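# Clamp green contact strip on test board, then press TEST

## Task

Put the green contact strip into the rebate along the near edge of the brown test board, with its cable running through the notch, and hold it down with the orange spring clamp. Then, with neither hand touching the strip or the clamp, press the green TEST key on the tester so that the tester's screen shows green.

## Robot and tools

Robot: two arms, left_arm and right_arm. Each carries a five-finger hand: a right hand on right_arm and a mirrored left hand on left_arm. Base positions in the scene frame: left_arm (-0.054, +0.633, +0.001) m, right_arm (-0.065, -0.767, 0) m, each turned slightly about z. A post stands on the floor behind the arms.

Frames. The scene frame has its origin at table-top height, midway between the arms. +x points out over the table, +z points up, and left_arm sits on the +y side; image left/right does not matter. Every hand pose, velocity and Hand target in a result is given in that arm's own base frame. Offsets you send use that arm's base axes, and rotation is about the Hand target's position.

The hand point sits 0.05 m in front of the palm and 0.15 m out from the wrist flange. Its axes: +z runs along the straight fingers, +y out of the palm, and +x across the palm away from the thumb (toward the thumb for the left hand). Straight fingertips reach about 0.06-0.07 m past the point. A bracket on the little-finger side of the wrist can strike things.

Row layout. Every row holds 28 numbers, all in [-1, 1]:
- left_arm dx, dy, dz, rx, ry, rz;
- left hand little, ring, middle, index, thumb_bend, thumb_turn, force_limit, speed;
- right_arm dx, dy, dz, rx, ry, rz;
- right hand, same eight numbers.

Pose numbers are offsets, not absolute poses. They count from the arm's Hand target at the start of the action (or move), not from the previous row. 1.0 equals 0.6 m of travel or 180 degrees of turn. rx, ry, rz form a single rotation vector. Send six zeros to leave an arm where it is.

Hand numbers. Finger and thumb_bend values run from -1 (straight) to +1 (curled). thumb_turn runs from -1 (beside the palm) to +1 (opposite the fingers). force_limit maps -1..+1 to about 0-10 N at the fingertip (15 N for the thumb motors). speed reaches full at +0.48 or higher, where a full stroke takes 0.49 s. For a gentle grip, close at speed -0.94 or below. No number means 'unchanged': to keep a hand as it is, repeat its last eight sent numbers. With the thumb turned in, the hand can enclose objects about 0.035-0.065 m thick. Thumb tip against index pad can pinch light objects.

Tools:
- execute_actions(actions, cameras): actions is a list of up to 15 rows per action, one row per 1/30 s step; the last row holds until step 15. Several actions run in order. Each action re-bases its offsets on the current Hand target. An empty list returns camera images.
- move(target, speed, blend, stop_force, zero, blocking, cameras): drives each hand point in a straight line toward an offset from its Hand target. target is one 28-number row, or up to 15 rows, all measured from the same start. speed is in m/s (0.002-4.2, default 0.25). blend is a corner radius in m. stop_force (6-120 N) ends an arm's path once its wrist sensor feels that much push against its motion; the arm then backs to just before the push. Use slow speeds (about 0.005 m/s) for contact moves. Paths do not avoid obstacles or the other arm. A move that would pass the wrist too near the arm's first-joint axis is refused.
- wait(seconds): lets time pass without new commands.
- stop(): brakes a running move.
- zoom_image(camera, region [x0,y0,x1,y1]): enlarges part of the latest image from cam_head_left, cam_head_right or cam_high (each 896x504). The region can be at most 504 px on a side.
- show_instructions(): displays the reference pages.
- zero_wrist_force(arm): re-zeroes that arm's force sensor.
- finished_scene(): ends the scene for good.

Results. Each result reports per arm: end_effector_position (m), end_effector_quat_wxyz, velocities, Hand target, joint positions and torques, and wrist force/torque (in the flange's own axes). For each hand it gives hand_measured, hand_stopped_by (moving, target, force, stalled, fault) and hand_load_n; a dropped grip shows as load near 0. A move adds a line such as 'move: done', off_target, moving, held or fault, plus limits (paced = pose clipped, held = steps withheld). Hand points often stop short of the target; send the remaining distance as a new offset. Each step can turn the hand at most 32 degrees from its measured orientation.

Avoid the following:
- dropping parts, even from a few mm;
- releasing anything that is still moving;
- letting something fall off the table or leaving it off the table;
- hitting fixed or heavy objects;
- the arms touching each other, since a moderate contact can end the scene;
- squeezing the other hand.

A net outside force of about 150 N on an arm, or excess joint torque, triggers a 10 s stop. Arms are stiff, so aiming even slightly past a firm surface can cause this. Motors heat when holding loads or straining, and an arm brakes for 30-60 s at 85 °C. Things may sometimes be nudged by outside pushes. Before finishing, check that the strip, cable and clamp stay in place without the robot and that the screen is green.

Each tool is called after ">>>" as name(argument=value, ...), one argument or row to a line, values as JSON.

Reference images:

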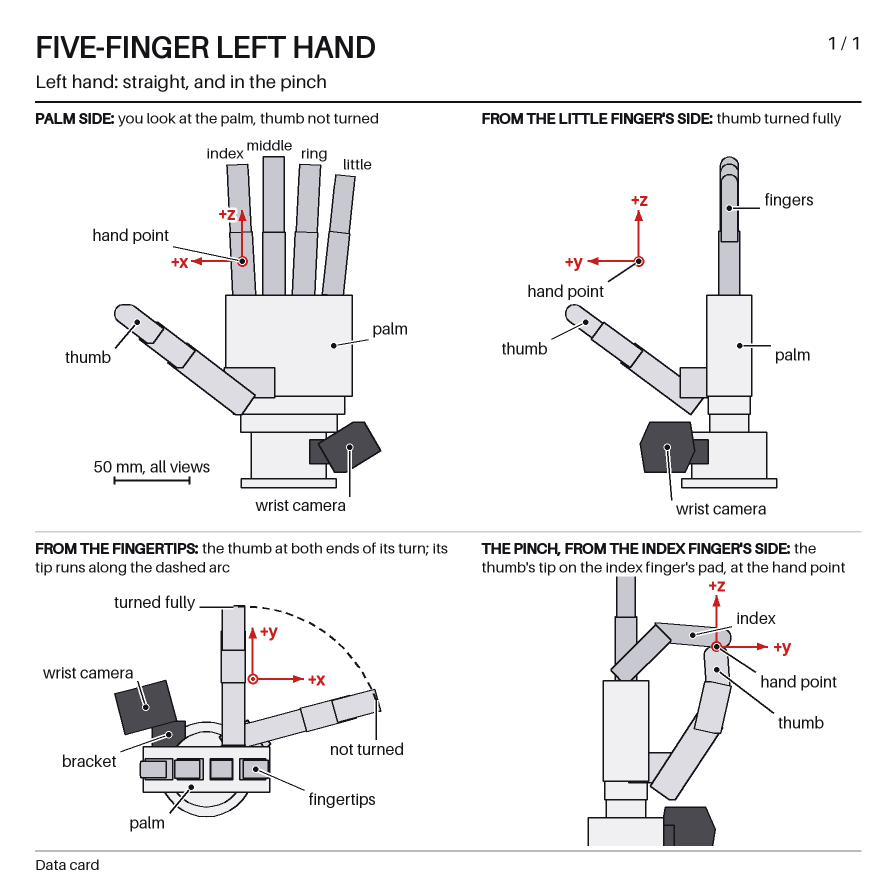

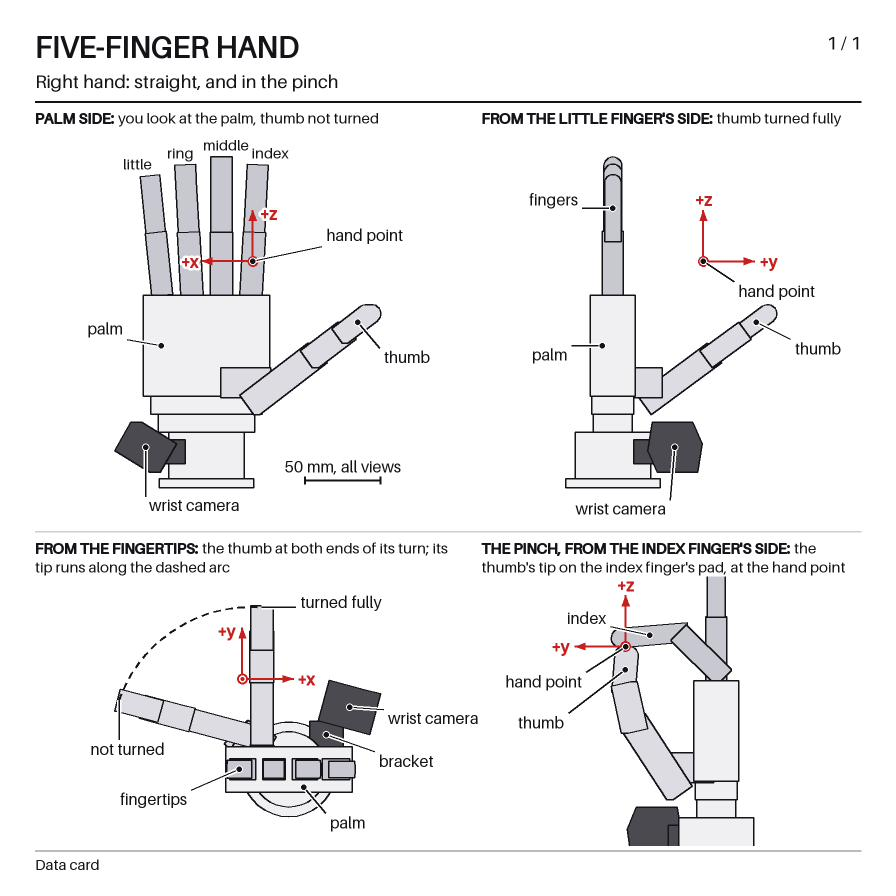

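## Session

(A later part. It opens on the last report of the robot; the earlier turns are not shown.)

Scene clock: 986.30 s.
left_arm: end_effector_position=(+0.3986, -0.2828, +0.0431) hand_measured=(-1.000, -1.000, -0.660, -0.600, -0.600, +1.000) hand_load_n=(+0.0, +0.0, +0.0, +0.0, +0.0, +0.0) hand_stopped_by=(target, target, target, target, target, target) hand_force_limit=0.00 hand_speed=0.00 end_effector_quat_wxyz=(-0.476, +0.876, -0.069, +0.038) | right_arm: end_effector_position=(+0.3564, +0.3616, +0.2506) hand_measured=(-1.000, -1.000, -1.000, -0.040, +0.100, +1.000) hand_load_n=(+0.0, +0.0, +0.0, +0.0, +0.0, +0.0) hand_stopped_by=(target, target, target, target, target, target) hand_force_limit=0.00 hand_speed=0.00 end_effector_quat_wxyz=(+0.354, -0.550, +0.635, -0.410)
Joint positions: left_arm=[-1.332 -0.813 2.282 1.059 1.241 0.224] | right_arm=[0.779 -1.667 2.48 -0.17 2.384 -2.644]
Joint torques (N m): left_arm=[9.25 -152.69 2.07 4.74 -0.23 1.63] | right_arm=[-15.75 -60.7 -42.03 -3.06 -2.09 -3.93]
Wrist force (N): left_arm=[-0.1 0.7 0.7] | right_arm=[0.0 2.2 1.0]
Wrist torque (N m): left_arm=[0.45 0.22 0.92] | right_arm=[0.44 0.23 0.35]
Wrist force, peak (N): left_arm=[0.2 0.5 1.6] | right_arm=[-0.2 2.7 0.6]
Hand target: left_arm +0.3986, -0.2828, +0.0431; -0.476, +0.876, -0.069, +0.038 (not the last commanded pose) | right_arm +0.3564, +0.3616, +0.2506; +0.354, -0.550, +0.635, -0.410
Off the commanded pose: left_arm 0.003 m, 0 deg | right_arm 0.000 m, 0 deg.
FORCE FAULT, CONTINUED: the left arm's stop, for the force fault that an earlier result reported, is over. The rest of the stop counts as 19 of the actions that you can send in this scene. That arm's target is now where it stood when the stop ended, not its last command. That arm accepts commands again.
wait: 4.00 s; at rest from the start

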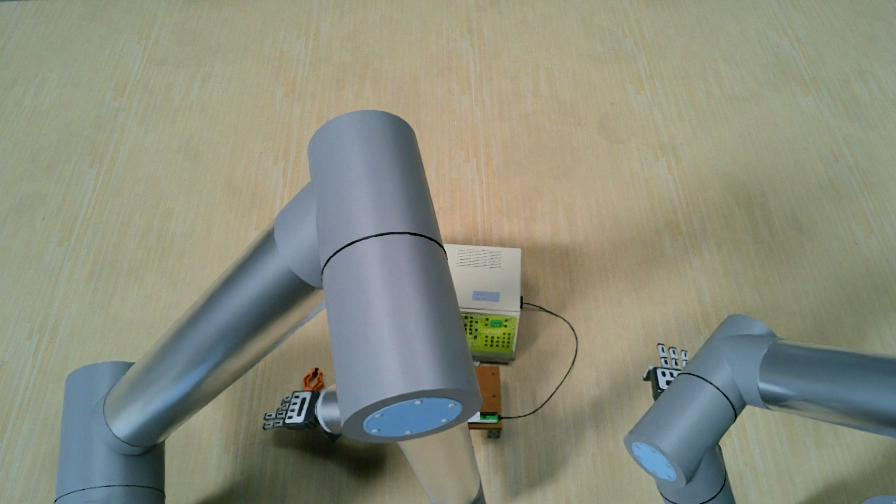

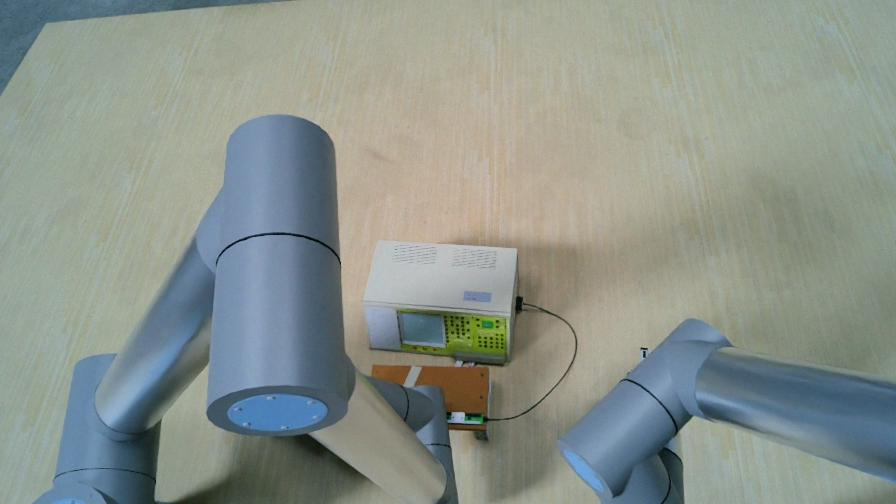

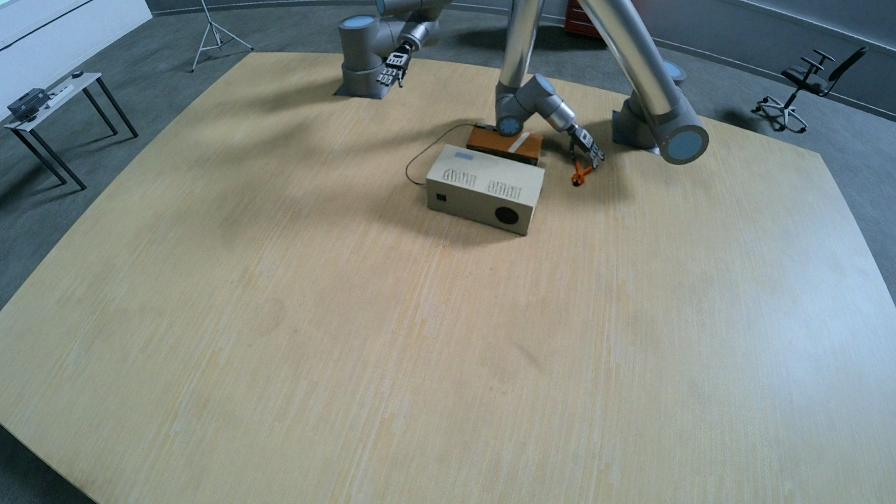

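>>> move(
  target=[
    [0,0,0.5,0,0,0,-0.6,-0.6,-0.6,-0.7,-0.6,1,0,0,0,0,0,0,0,0,-1,-1,-1,-0.04,0.1,1,0,0],
    [0.0857,0.138,0.628,-0.3127,0.0501,0,-0.6,-0.6,-0.6,-0.7,-0.6,1,0,0,0,0,0,0,0,0,-1,-1,-1,-0.04,0.1,1,0,0],
    [0.0857,0.138,0.628,-0.2047,0.2829,-0.4547,-0.6,-0.6,-0.6,-0.7,-0.6,1,0,0,0,0,0,0,0,0,-1,-1,-1,-0.04,0.1,1,0,0],
    [0.0857,0.138,0.628,0.0755,0.4712,-0.8788,-0.6,-0.6,-0.6,-0.7,-0.6,1,0,0,0,0,0,0,0,0,-1,-1,-1,-0.04,0.1,1,0,0],
  ],
  speed=[0.15,0.4,0.6,0.6],
  blend=[0.02,0.02,0.02,0],
  cameras=["all"],
)

Scene clock: 1058.60 s.
left_arm: end_effector_position=(+0.4500, -0.2001, +0.4198) hand_measured=(-0.600, -0.600, -0.600, -0.700, -0.600, +1.000) hand_load_n=(+0.0, +0.0, +0.0, +0.0, +0.0, +0.0) hand_stopped_by=(target, target, target, target, target, target) hand_force_limit=0.00 hand_speed=0.00 end_effector_quat_wxyz=(+0.001, +0.079, +0.997, +0.000) | right_arm: end_effector_position=(+0.3564, +0.3616, +0.2506) hand_measured=(-1.000, -1.000, -1.000, -0.040, +0.100, +1.000) hand_load_n=(-0.5, +0.0, +0.0, +0.0, +0.0, +0.0) hand_stopped_by=(target, target, target, target, target, target) hand_force_limit=0.00 hand_speed=0.00 end_effector_quat_wxyz=(+0.354, -0.550, +0.635, -0.410)
Joint positions: left_arm=[-0.893 -1.541 2.055 1.056 1.57 3.977] | right_arm=[0.779 -1.667 2.48 -0.17 2.384 -2.644]
Joint torques (N m): left_arm=[-29.42 -95.39 -44.44 10.16 7.01 7.95] | right_arm=[-20.42 -56.76 -42.22 -1.82 -1.13 -2.61]
Wrist force (N): left_arm=[0.0 0.5 1.4] | right_arm=[-0.4 2.2 0.7]
Wrist torque (N m): left_arm=[0.07 0.01 0.23] | right_arm=[0.45 0.29 0.33]
Wrist force, peak (N): left_arm=[0.1 2.0 1.8] | right_arm=[-0.2 2.6 0.8]
Hand target: left_arm +0.4500, -0.2000, +0.4199; +0.001, +0.079, +0.997, +0.000 | right_arm +0.3564, +0.3616, +0.2506; +0.354, -0.550, +0.635, -0.410
Off the commanded pose: left_arm 0.000 m, 0 deg | right_arm 0.000 m, 0 deg.
move: done

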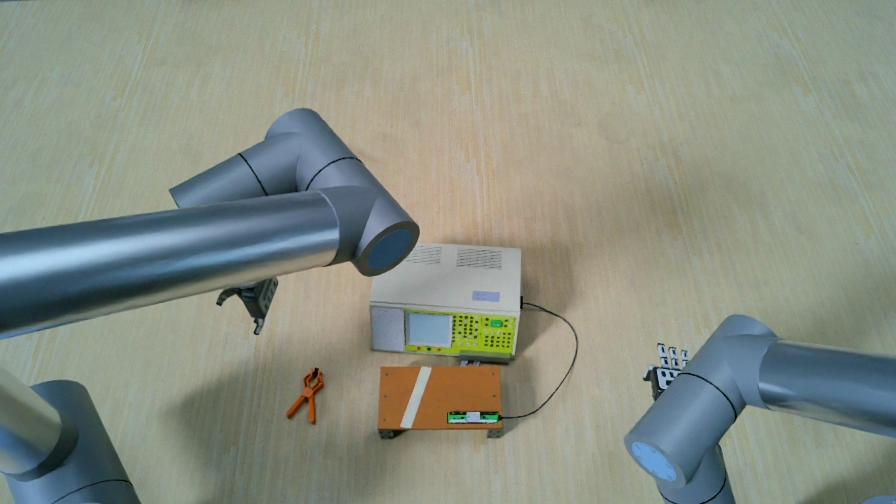

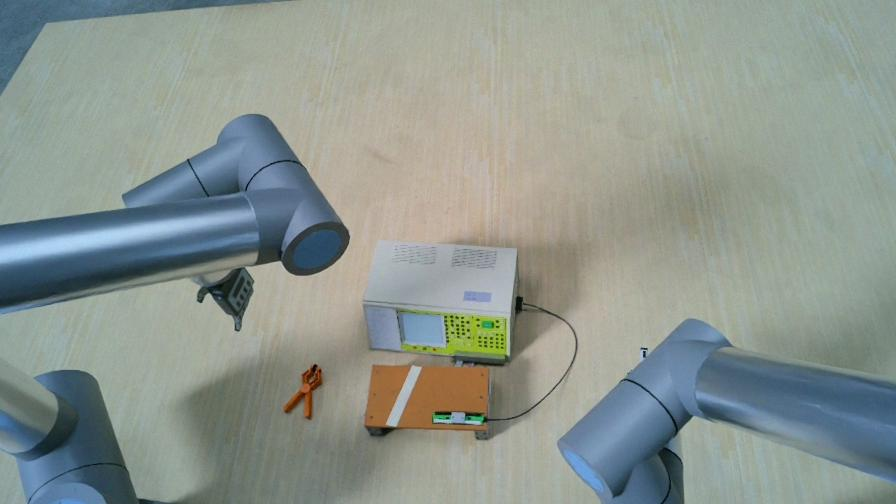

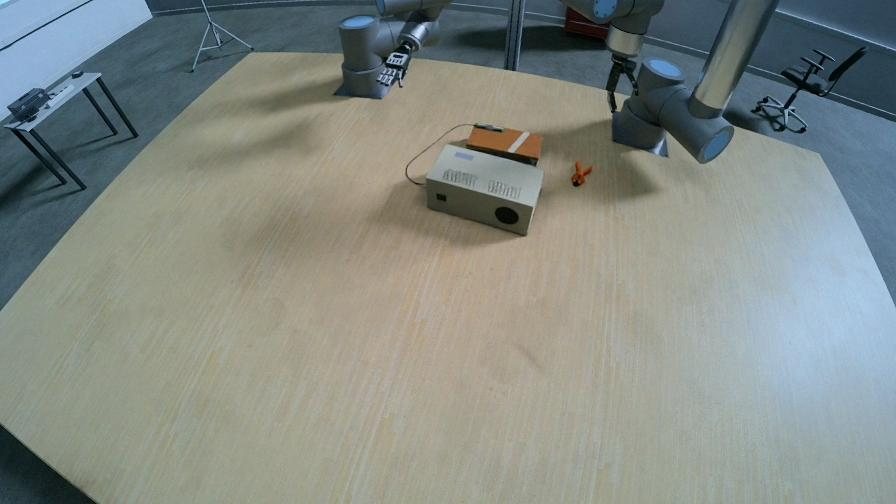

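>>> zoom_image(
  camera="cam_head_left",
  region=[370, 360, 510, 445],
)

>>> zoom_image(
  camera="cam_head_left",
  region=[280, 362, 332, 430],
)

Scaled by 3.600 from the camera's image (finer frame: 1280x720).

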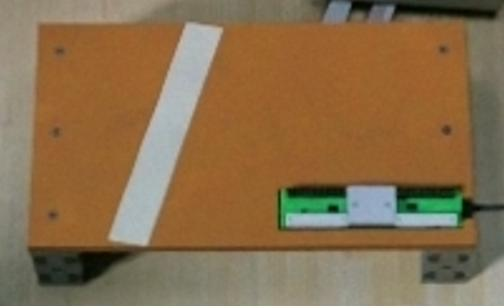

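Scaled by 7.412 from the camera's image (finer frame: 1280x720).

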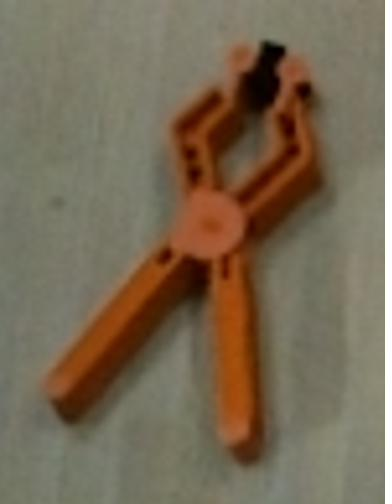

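>>> move(
  target=[-0.1205,-0.0828,-0.45,-0.3126,0.0507,0,-0.6,-0.6,-0.6,-0.7,-0.6,1,0,0,0,0,0,0,0,0,-1,-1,-1,-0.04,0.1,1,0,0],
  speed=0.3,
  cameras=["all"],
)

>>> zoom_image(
  camera="cam_head_left",
  region=[220, 330, 360, 450],
)

>>> zoom_image(
  camera="cam_head_right",
  region=[220, 330, 360, 450],
)

>>> zoom_image(
  camera="cam_high",
  region=[540, 100, 640, 200],
)

Scene clock: 1068.70 s.
left_arm: end_effector_position=(+0.3777, -0.2497, +0.1499) hand_measured=(-0.600, -0.600, -0.600, -0.700, -0.600, +1.000) hand_load_n=(+0.0, +0.0, +0.0, +0.0, +0.0, +0.0) hand_stopped_by=(target, target, target, target, target, target) hand_force_limit=0.00 hand_speed=0.00 end_effector_quat_wxyz=(-0.038, +0.069, +0.876, -0.476) | right_arm: end_effector_position=(+0.3564, +0.3616, +0.2506) hand_measured=(-1.000, -1.000, -1.000, -0.040, +0.100, +1.000) hand_load_n=(+0.0, +0.0, +0.0, +0.0, +0.0, +0.0) hand_stopped_by=(target, target, target, target, target, target) hand_force_limit=0.00 hand_speed=0.00 end_effector_quat_wxyz=(+0.354, -0.550, +0.635, -0.410)
Joint positions: left_arm=[-0.517 -1.368 2.414 0.031 2.475 4.11] | right_arm=[0.779 -1.667 2.48 -0.17 2.384 -2.644]
Joint torques (N m): left_arm=[34.14 -62.68 -17.98 3.01 8.88 -4.91] | right_arm=[-18.74 -58.28 -44.07 -2.84 -1.71 -3.1]
Wrist force (N): left_arm=[0.4 0.6 0.7] | right_arm=[-0.3 2.1 0.6]
Wrist torque (N m): left_arm=[0.43 0.10 0.96] | right_arm=[0.44 0.27 0.33]
Wrist force, peak (N): left_arm=[0.3 2.2 1.6] | right_arm=[0.2 2.5 0.9]
Hand target: left_arm +0.3777, -0.2497, +0.1499; -0.038, +0.069, +0.876, -0.476 | right_arm +0.3564, +0.3616, +0.2506; +0.354, -0.550, +0.635, -0.410
Off the commanded pose: left_arm 0.000 m, 0 deg | right_arm 0.000 m, 0 deg.
move: done

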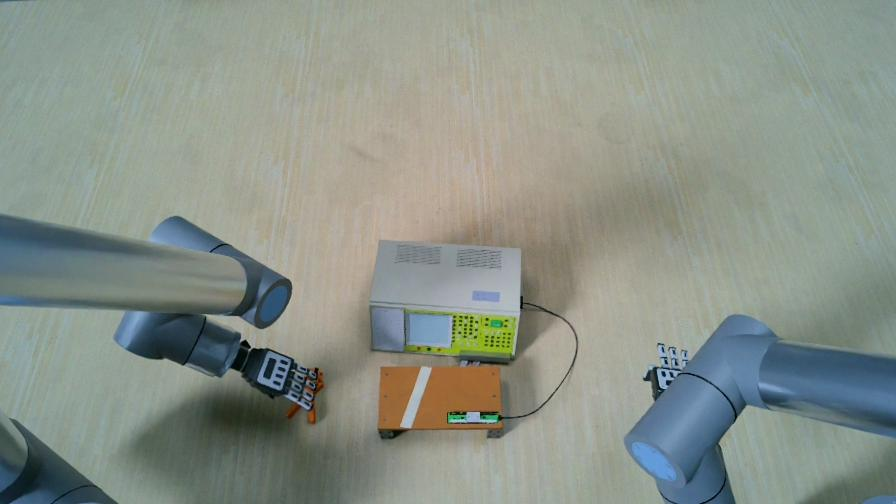

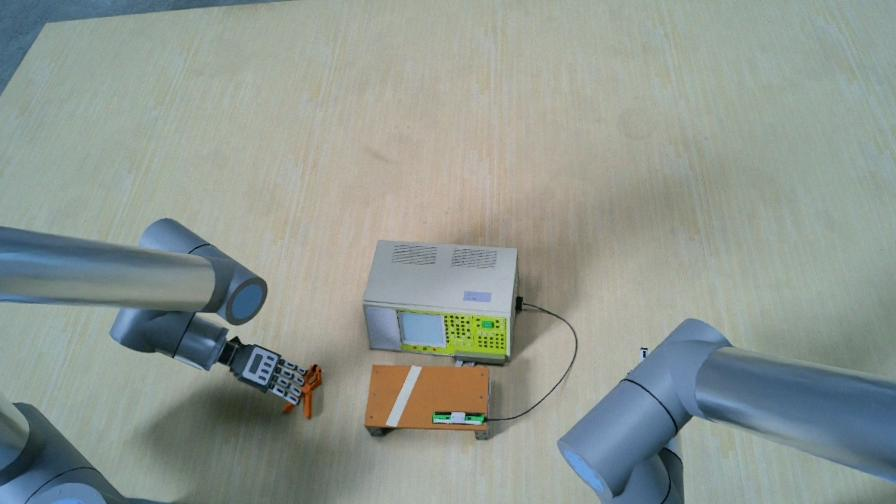

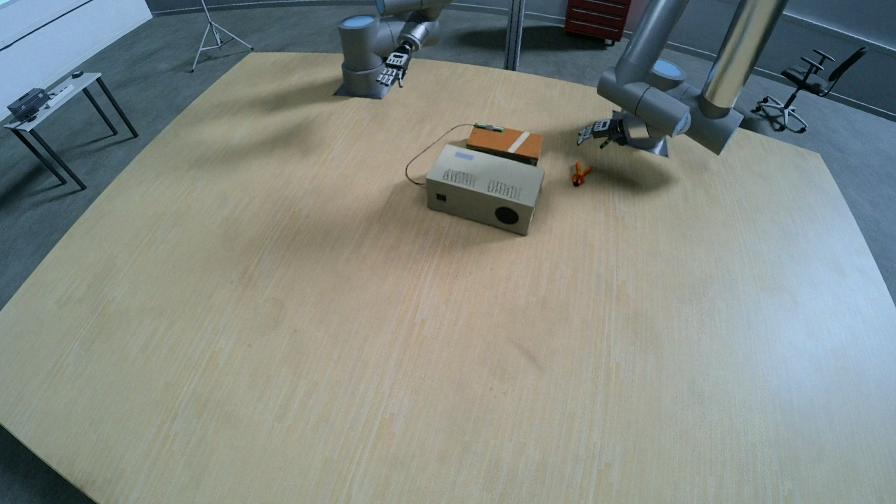

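Scaled by 3.600 from the camera's image (finer frame: 1280x720).

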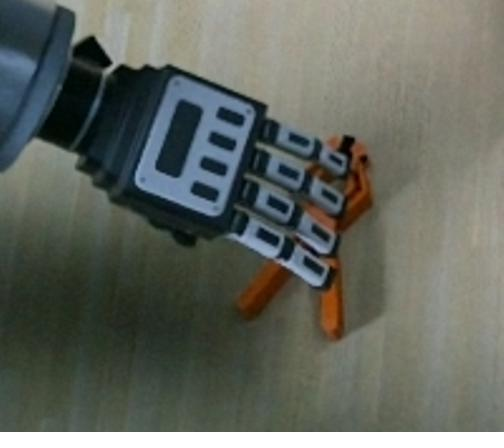

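Scaled by 3.600 from the camera's image (finer frame: 1280x720).

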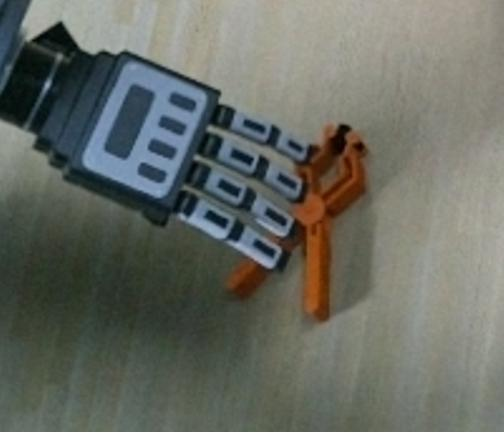

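Scaled by 5.040 from the camera's image (finer frame: 1280x720).

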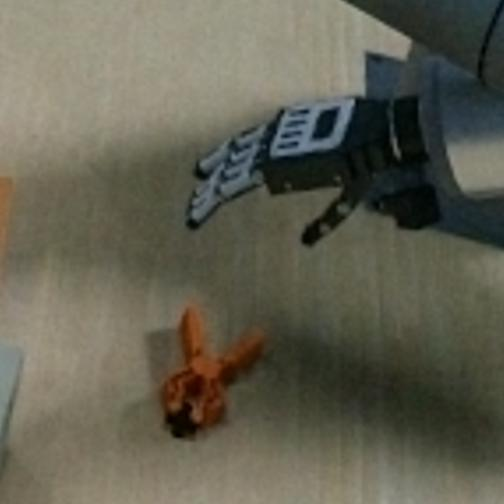

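>>> move(
  target=[0,0,-0.1333,0,0,0,-0.6,-0.6,-0.6,-0.7,-0.6,1,0,0,0,0,0,0,0,0,-1,-1,-1,-0.04,0.1,1,0,0],
  speed=0.12,
  cameras=["all"],
)

>>> zoom_image(
  camera="cam_head_left",
  region=[240, 350, 340, 440],
)

>>> zoom_image(
  camera="cam_head_right",
  region=[240, 350, 340, 440],
)

>>> zoom_image(
  camera="cam_high",
  region=[550, 120, 620, 200],
)

Scene clock: 1108.50 s.
left_arm: end_effector_position=(+0.3778, -0.2497, +0.0700) hand_measured=(-0.600, -0.600, -0.600, -0.700, -0.600, +1.000) hand_load_n=(+0.0, +0.0, +0.0, +0.0, +0.0, +0.0) hand_stopped_by=(target, target, target, target, target, target) hand_force_limit=0.00 hand_speed=0.00 end_effector_quat_wxyz=(-0.038, +0.069, +0.876, -0.476) | right_arm: end_effector_position=(+0.3564, +0.3616, +0.2506) hand_measured=(-1.000, -1.000, -1.000, -0.040, +0.100, +1.000) hand_load_n=(+0.0, +0.0, +0.0, +0.0, +0.0, +0.0) hand_stopped_by=(target, target, target, target, target, target) hand_force_limit=0.00 hand_speed=0.00 end_effector_quat_wxyz=(+0.354, -0.550, +0.635, -0.410)
Joint positions: left_arm=[-0.516 -1.24 2.448 -0.132 2.475 4.11] | right_arm=[0.779 -1.667 2.48 -0.17 2.384 -2.644]
Joint torques (N m): left_arm=[-33.77 -82.98 -1.69 1.87 7.78 -4.56] | right_arm=[-22.12 -57.59 -43.27 -2.14 -1.3 -2.75]
Wrist force (N): left_arm=[-0.3 0.4 0.5] | right_arm=[-0.1 2.5 0.6]
Wrist torque (N m): left_arm=[0.41 0.24 0.91] | right_arm=[0.50 0.25 0.36]
Wrist force, peak (N): left_arm=[-0.1 1.6 1.5] | right_arm=[-0.1 2.7 0.9]
Hand target: left_arm +0.3777, -0.2497, +0.0699; -0.038, +0.069, +0.876, -0.476 | right_arm +0.3564, +0.3616, +0.2506; +0.354, -0.550, +0.635, -0.410
Off the commanded pose: left_arm 0.000 m, 0 deg | right_arm 0.000 m, 0 deg.
move: done

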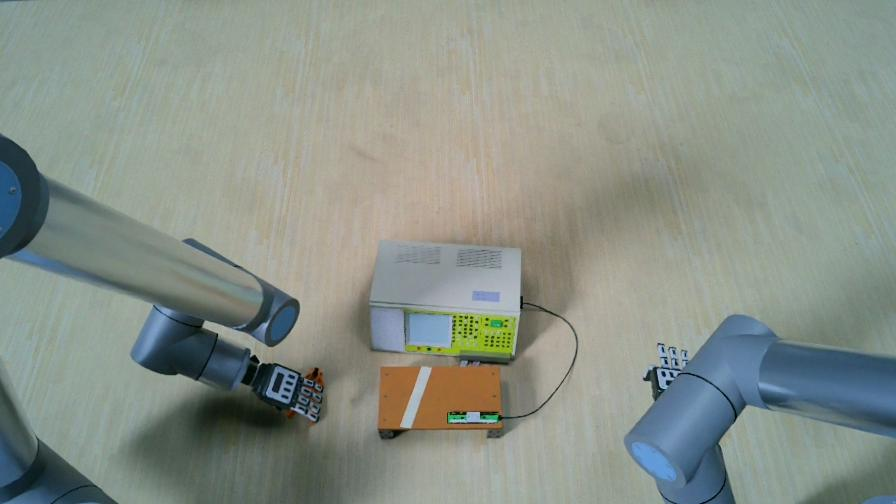

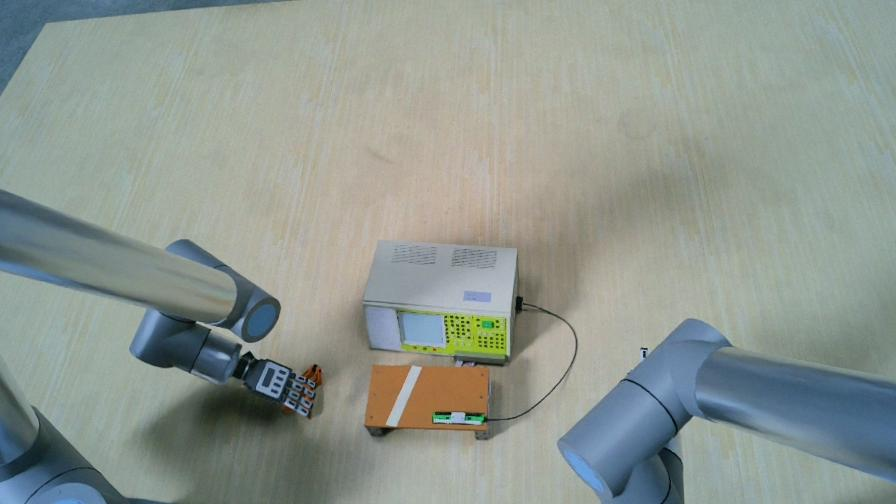

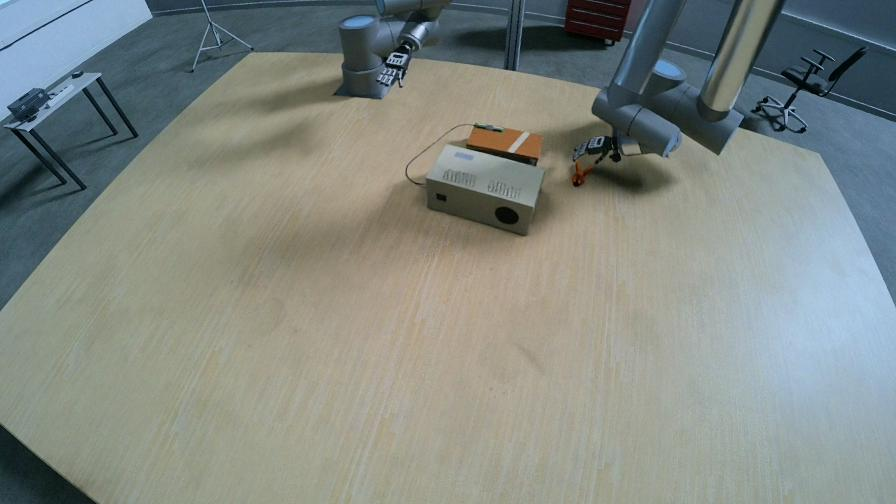

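Scaled by 5.040 from the camera's image (finer frame: 1280x720).

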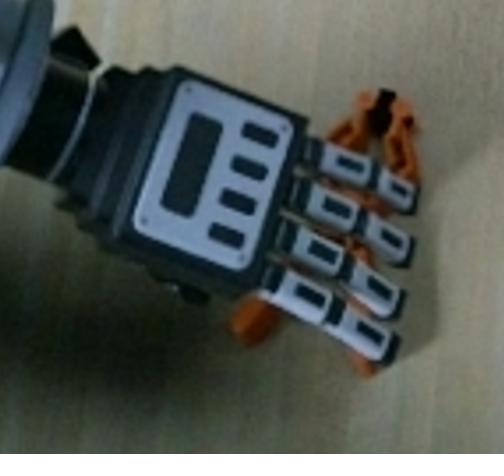

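Scaled by 5.040 from the camera's image (finer frame: 1280x720).

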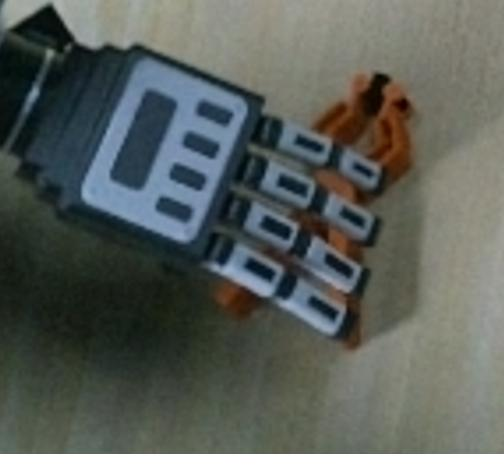

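Scaled by 6.300 from the camera's image (finer frame: 1280x720).

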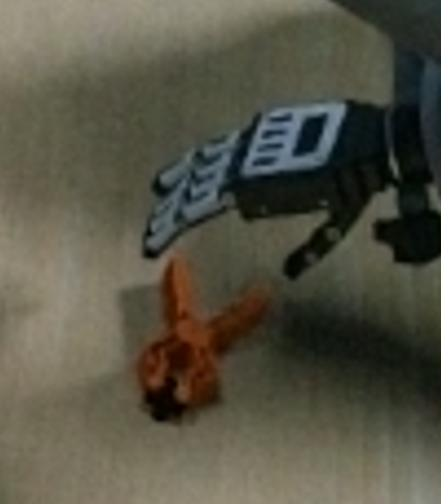

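>>> move(
  target=[
    [0.0152,-0.0044,0,0,0,0,-0.6,-0.6,-0.6,-0.7,-0.6,1,0,0,0,0,0,0,0,0,-1,-1,-1,-0.04,0.1,1,0,0],
    [0.0152,-0.0044,-0.0567,0,0,0,-0.6,-0.6,-0.6,-0.7,-0.6,1,0,0,0,0,0,0,0,0,-1,-1,-1,-0.04,0.1,1,0,0],
  ],
  speed=0.06,
  blend=[0.003,0],
  cameras=["all"],
)

>>> zoom_image(
  camera="cam_head_left",
  region=[250, 360, 340, 440],
)

>>> zoom_image(
  camera="cam_head_right",
  region=[250, 360, 340, 440],
)

>>> zoom_image(
  camera="cam_high",
  region=[550, 130, 620, 200],
)

Scene clock: 1119.83 s.
left_arm: end_effector_position=(+0.3869, -0.2523, +0.0359) hand_measured=(-0.600, -0.600, -0.600, -0.700, -0.600, +1.000) hand_load_n=(+0.0, -0.5, +0.0, +0.0, +0.0, +0.0) hand_stopped_by=(target, target, target, target, target, target) hand_force_limit=0.00 hand_speed=0.00 end_effector_quat_wxyz=(-0.038, +0.069, +0.876, -0.476) | right_arm: end_effector_position=(+0.3564, +0.3616, +0.2506) hand_measured=(-1.000, -1.000, -1.000, -0.040, +0.100, +1.000) hand_load_n=(+0.0, +0.0, +0.0, -0.5, +0.0, +0.0) hand_stopped_by=(target, target, target, target, target, target) hand_force_limit=0.00 hand_speed=0.00 end_effector_quat_wxyz=(+0.354, -0.550, +0.635, -0.410)
Joint positions: left_arm=[-0.511 -1.174 2.443 -0.187 2.478 4.117] | right_arm=[0.779 -1.667 2.48 -0.17 2.384 -2.644]
Joint torques (N m): left_arm=[19.99 -91.83 2.03 2.54 9.26 -4.77] | right_arm=[-17.33 -58.07 -40.97 -2.1 -1.72 -3.27]
Wrist force (N): left_arm=[-0.2 0.0 0.6] | right_arm=[-0.1 2.2 0.6]
Wrist torque (N m): left_arm=[0.34 0.23 0.68] | right_arm=[0.45 0.24 0.35]
Wrist force, peak (N): left_arm=[-0.4 0.5 1.4] | right_arm=[-0.2 2.7 0.6]
Hand target: left_arm +0.3869, -0.2524, +0.0359; -0.038, +0.069, +0.876, -0.476 | right_arm +0.3564, +0.3616, +0.2506; +0.354, -0.550, +0.635, -0.410
Off the commanded pose: left_arm 0.000 m, 0 deg | right_arm 0.000 m, 0 deg.
move: done

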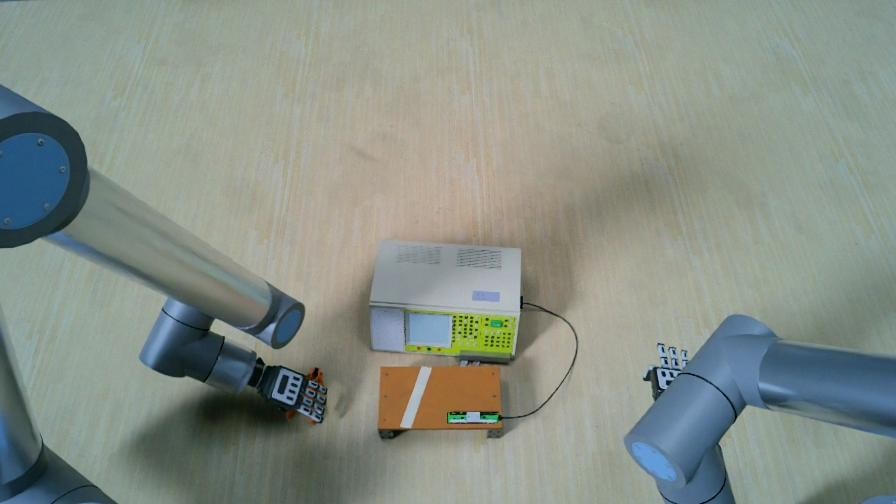

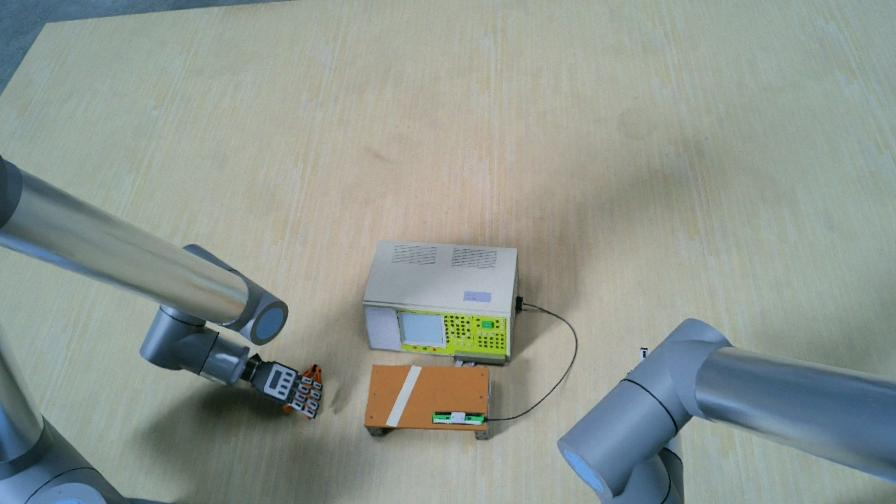

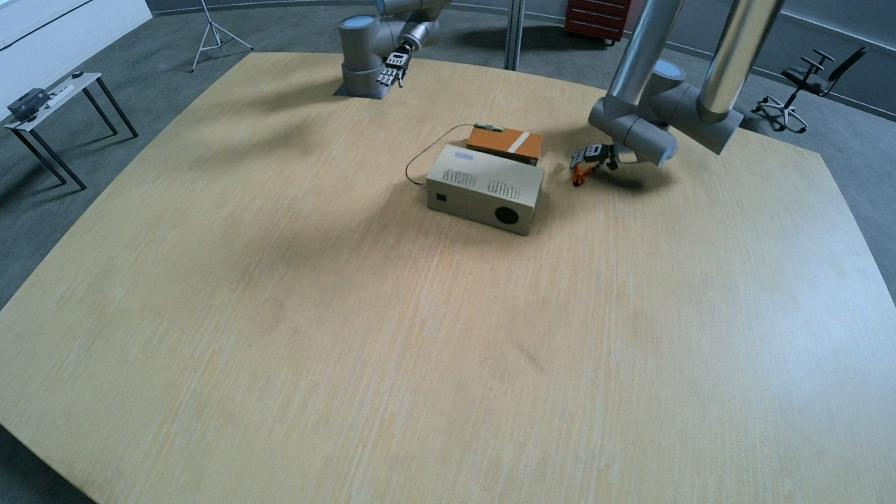

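Scaled by 5.600 from the camera's image (finer frame: 1280x720).

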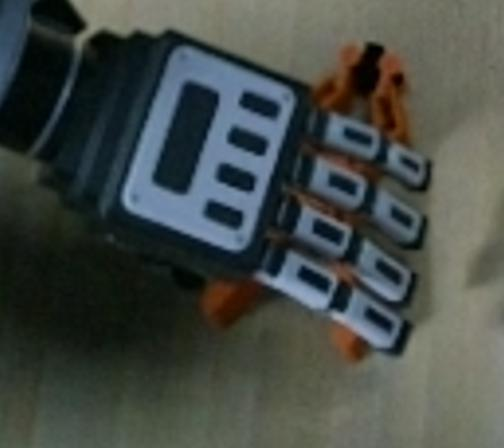

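Scaled by 5.600 from the camera's image (finer frame: 1280x720).

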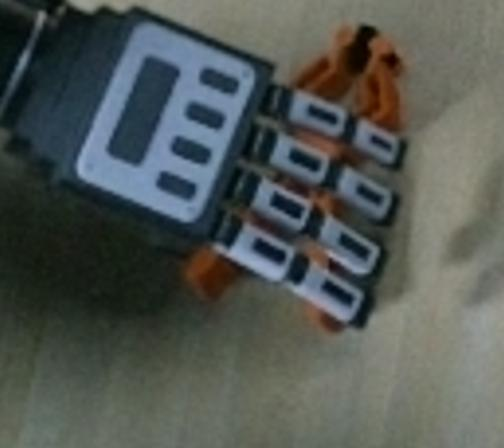

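Scaled by 7.200 from the camera's image (finer frame: 1280x720).

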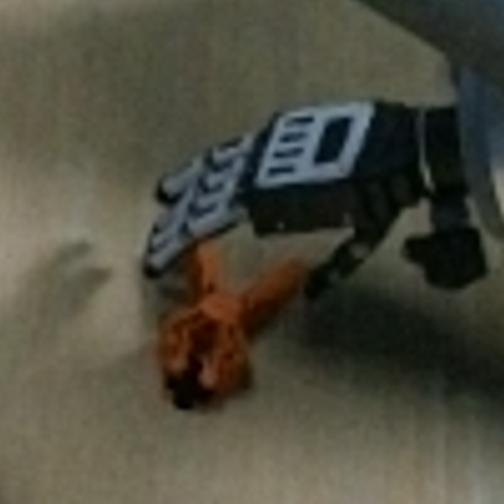

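>>> move(
  target=[0.0067,-0.0011,0,0,0,0,-0.6,-0.6,-0.6,-0.7,-0.6,1,0,0,0,0,0,0,0,0,-1,-1,-1,-0.04,0.1,1,0,0],
  speed=0.05,
  cameras=[],
)

>>> move(
  target=[0,0,-0.0215,0,0,0,-0.6,-0.6,-0.6,-0.7,-0.6,1,0,0,0,0,0,0,0,0,-1,-1,-1,-0.04,0.1,1,0,0],
  speed=0.006,
  stop_force=6,
  cameras=["all"],
)

>>> zoom_image(
  camera="cam_head_left",
  region=[250, 360, 340, 440],
)

>>> zoom_image(
  camera="cam_high",
  region=[550, 130, 620, 200],
)

Scene clock: 1127.13 s.
left_arm: end_effector_position=(+0.3908, -0.2530, +0.0359) hand_measured=(-0.600, -0.600, -0.600, -0.700, -0.600, +1.000) hand_load_n=(-0.5, +0.0, +0.0, -0.5, +0.0, +0.0) hand_stopped_by=(target, target, target, target, target, target) hand_force_limit=0.00 hand_speed=0.00 end_effector_quat_wxyz=(-0.039, +0.069, +0.876, -0.476) | right_arm: end_effector_position=(+0.3564, +0.3616, +0.2506) hand_measured=(-1.000, -1.000, -1.000, -0.040, +0.100, +1.000) hand_load_n=(+0.0, +0.0, +0.0, +0.0, +0.0, +0.0) hand_stopped_by=(target, target, target, target, target, target) hand_force_limit=0.00 hand_speed=0.00 end_effector_quat_wxyz=(+0.354, -0.550, +0.635, -0.410)
Joint positions: left_arm=[-0.508 -1.17 2.437 -0.181 2.479 4.122] | right_arm=[0.779 -1.667 2.48 -0.17 2.384 -2.644]
Joint torques (N m): left_arm=[33.8 -90.87 -36.62 8.57 9.77 6.86] | right_arm=[-18 -57.18 -40.77 -2.13 -1.69 -2.35]
Wrist force (N): left_arm=[0.0 0.6 0.7] | right_arm=[0.0 2.5 0.6]
Wrist torque (N m): left_arm=[0.43 0.21 0.66] | right_arm=[0.51 0.23 0.36]
Wrist force, peak (N): left_arm=[-0.2 0.5 1.0] | right_arm=[0.2 2.7 0.7]
Hand target: left_arm +0.3909, -0.2530, +0.0359; -0.038, +0.069, +0.876, -0.476 | right_arm +0.3564, +0.3616, +0.2506; +0.354, -0.550, +0.635, -0.410
Off the commanded pose: left_arm 0.000 m, 0 deg | right_arm 0.000 m, 0 deg.
move: done

Scene clock: 1130.03 s.
left_arm: end_effector_position=(+0.3909, -0.2530, +0.0230) hand_measured=(-0.600, -0.600, -0.600, -0.700, -0.600, +1.000) hand_load_n=(+0.0, +0.0, +0.0, +0.0, +0.0, +0.0) hand_stopped_by=(target, target, target, target, target, target) hand_force_limit=0.00 hand_speed=0.00 end_effector_quat_wxyz=(-0.038, +0.069, +0.876, -0.476) | right_arm: end_effector_position=(+0.3564, +0.3616, +0.2506) hand_measured=(-1.000, -1.000, -1.000, -0.040, +0.100, +1.000) hand_load_n=(+0.0, +0.0, +0.0, +0.0, +0.0, +0.0) hand_stopped_by=(target, target, target, target, target, target) hand_force_limit=0.00 hand_speed=0.00 end_effector_quat_wxyz=(+0.354, -0.550, +0.635, -0.410)
Joint positions: left_arm=[-0.508 -1.148 2.44 -0.206 2.479 4.122] | right_arm=[0.779 -1.667 2.48 -0.17 2.384 -2.644]
Joint torques (N m): left_arm=[33.28 -98.44 3.38 2.1 9.03 4.29] | right_arm=[-21.09 -55.39 -42.2 -2.14 -1.49 -2.93]
Wrist force (N): left_arm=[0.0 0.1 0.7] | right_arm=[0.2 2.1 0.6]
Wrist torque (N m): left_arm=[0.36 0.20 0.68] | right_arm=[0.45 0.20 0.36]
Wrist force, peak (N): left_arm=[-0.5 -0.2 1.1] | right_arm=[0.1 2.8 0.5]
Hand target: left_arm +0.3909, -0.2530, +0.0230; -0.038, +0.069, +0.876, -0.476 | right_arm +0.3564, +0.3616, +0.2506; +0.354, -0.550, +0.635, -0.410
Off the commanded pose: left_arm 0.000 m, 0 deg | right_arm 0.000 m, 0 deg.
move: done

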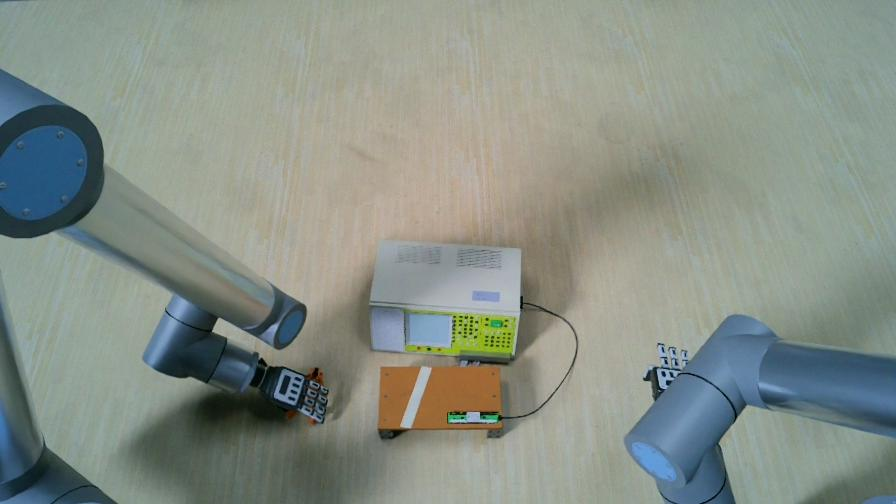

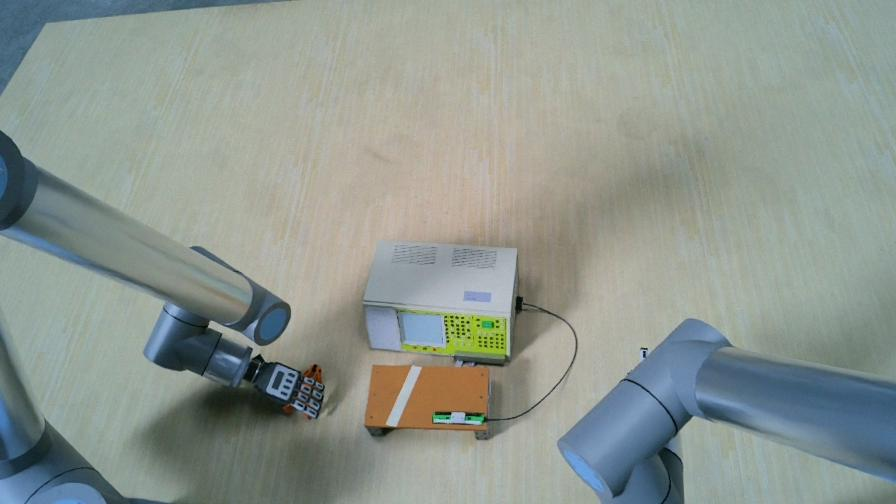

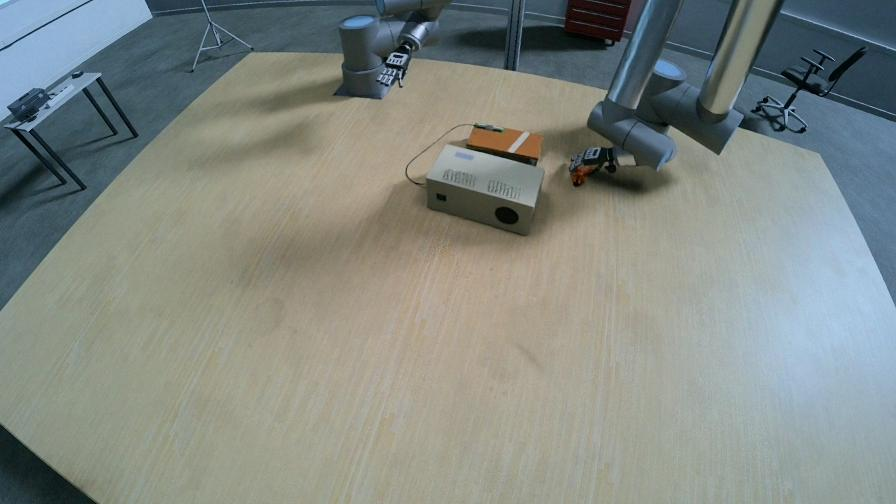

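Scaled by 5.600 from the camera's image (finer frame: 1280x720).

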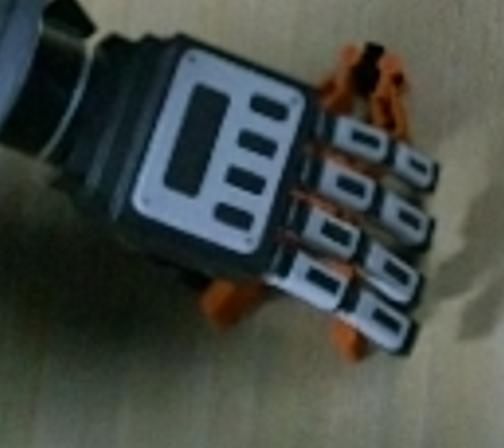

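Scaled by 7.200 from the camera's image (finer frame: 1280x720).

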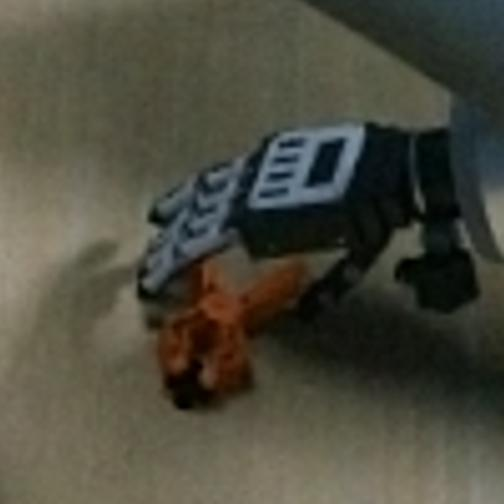

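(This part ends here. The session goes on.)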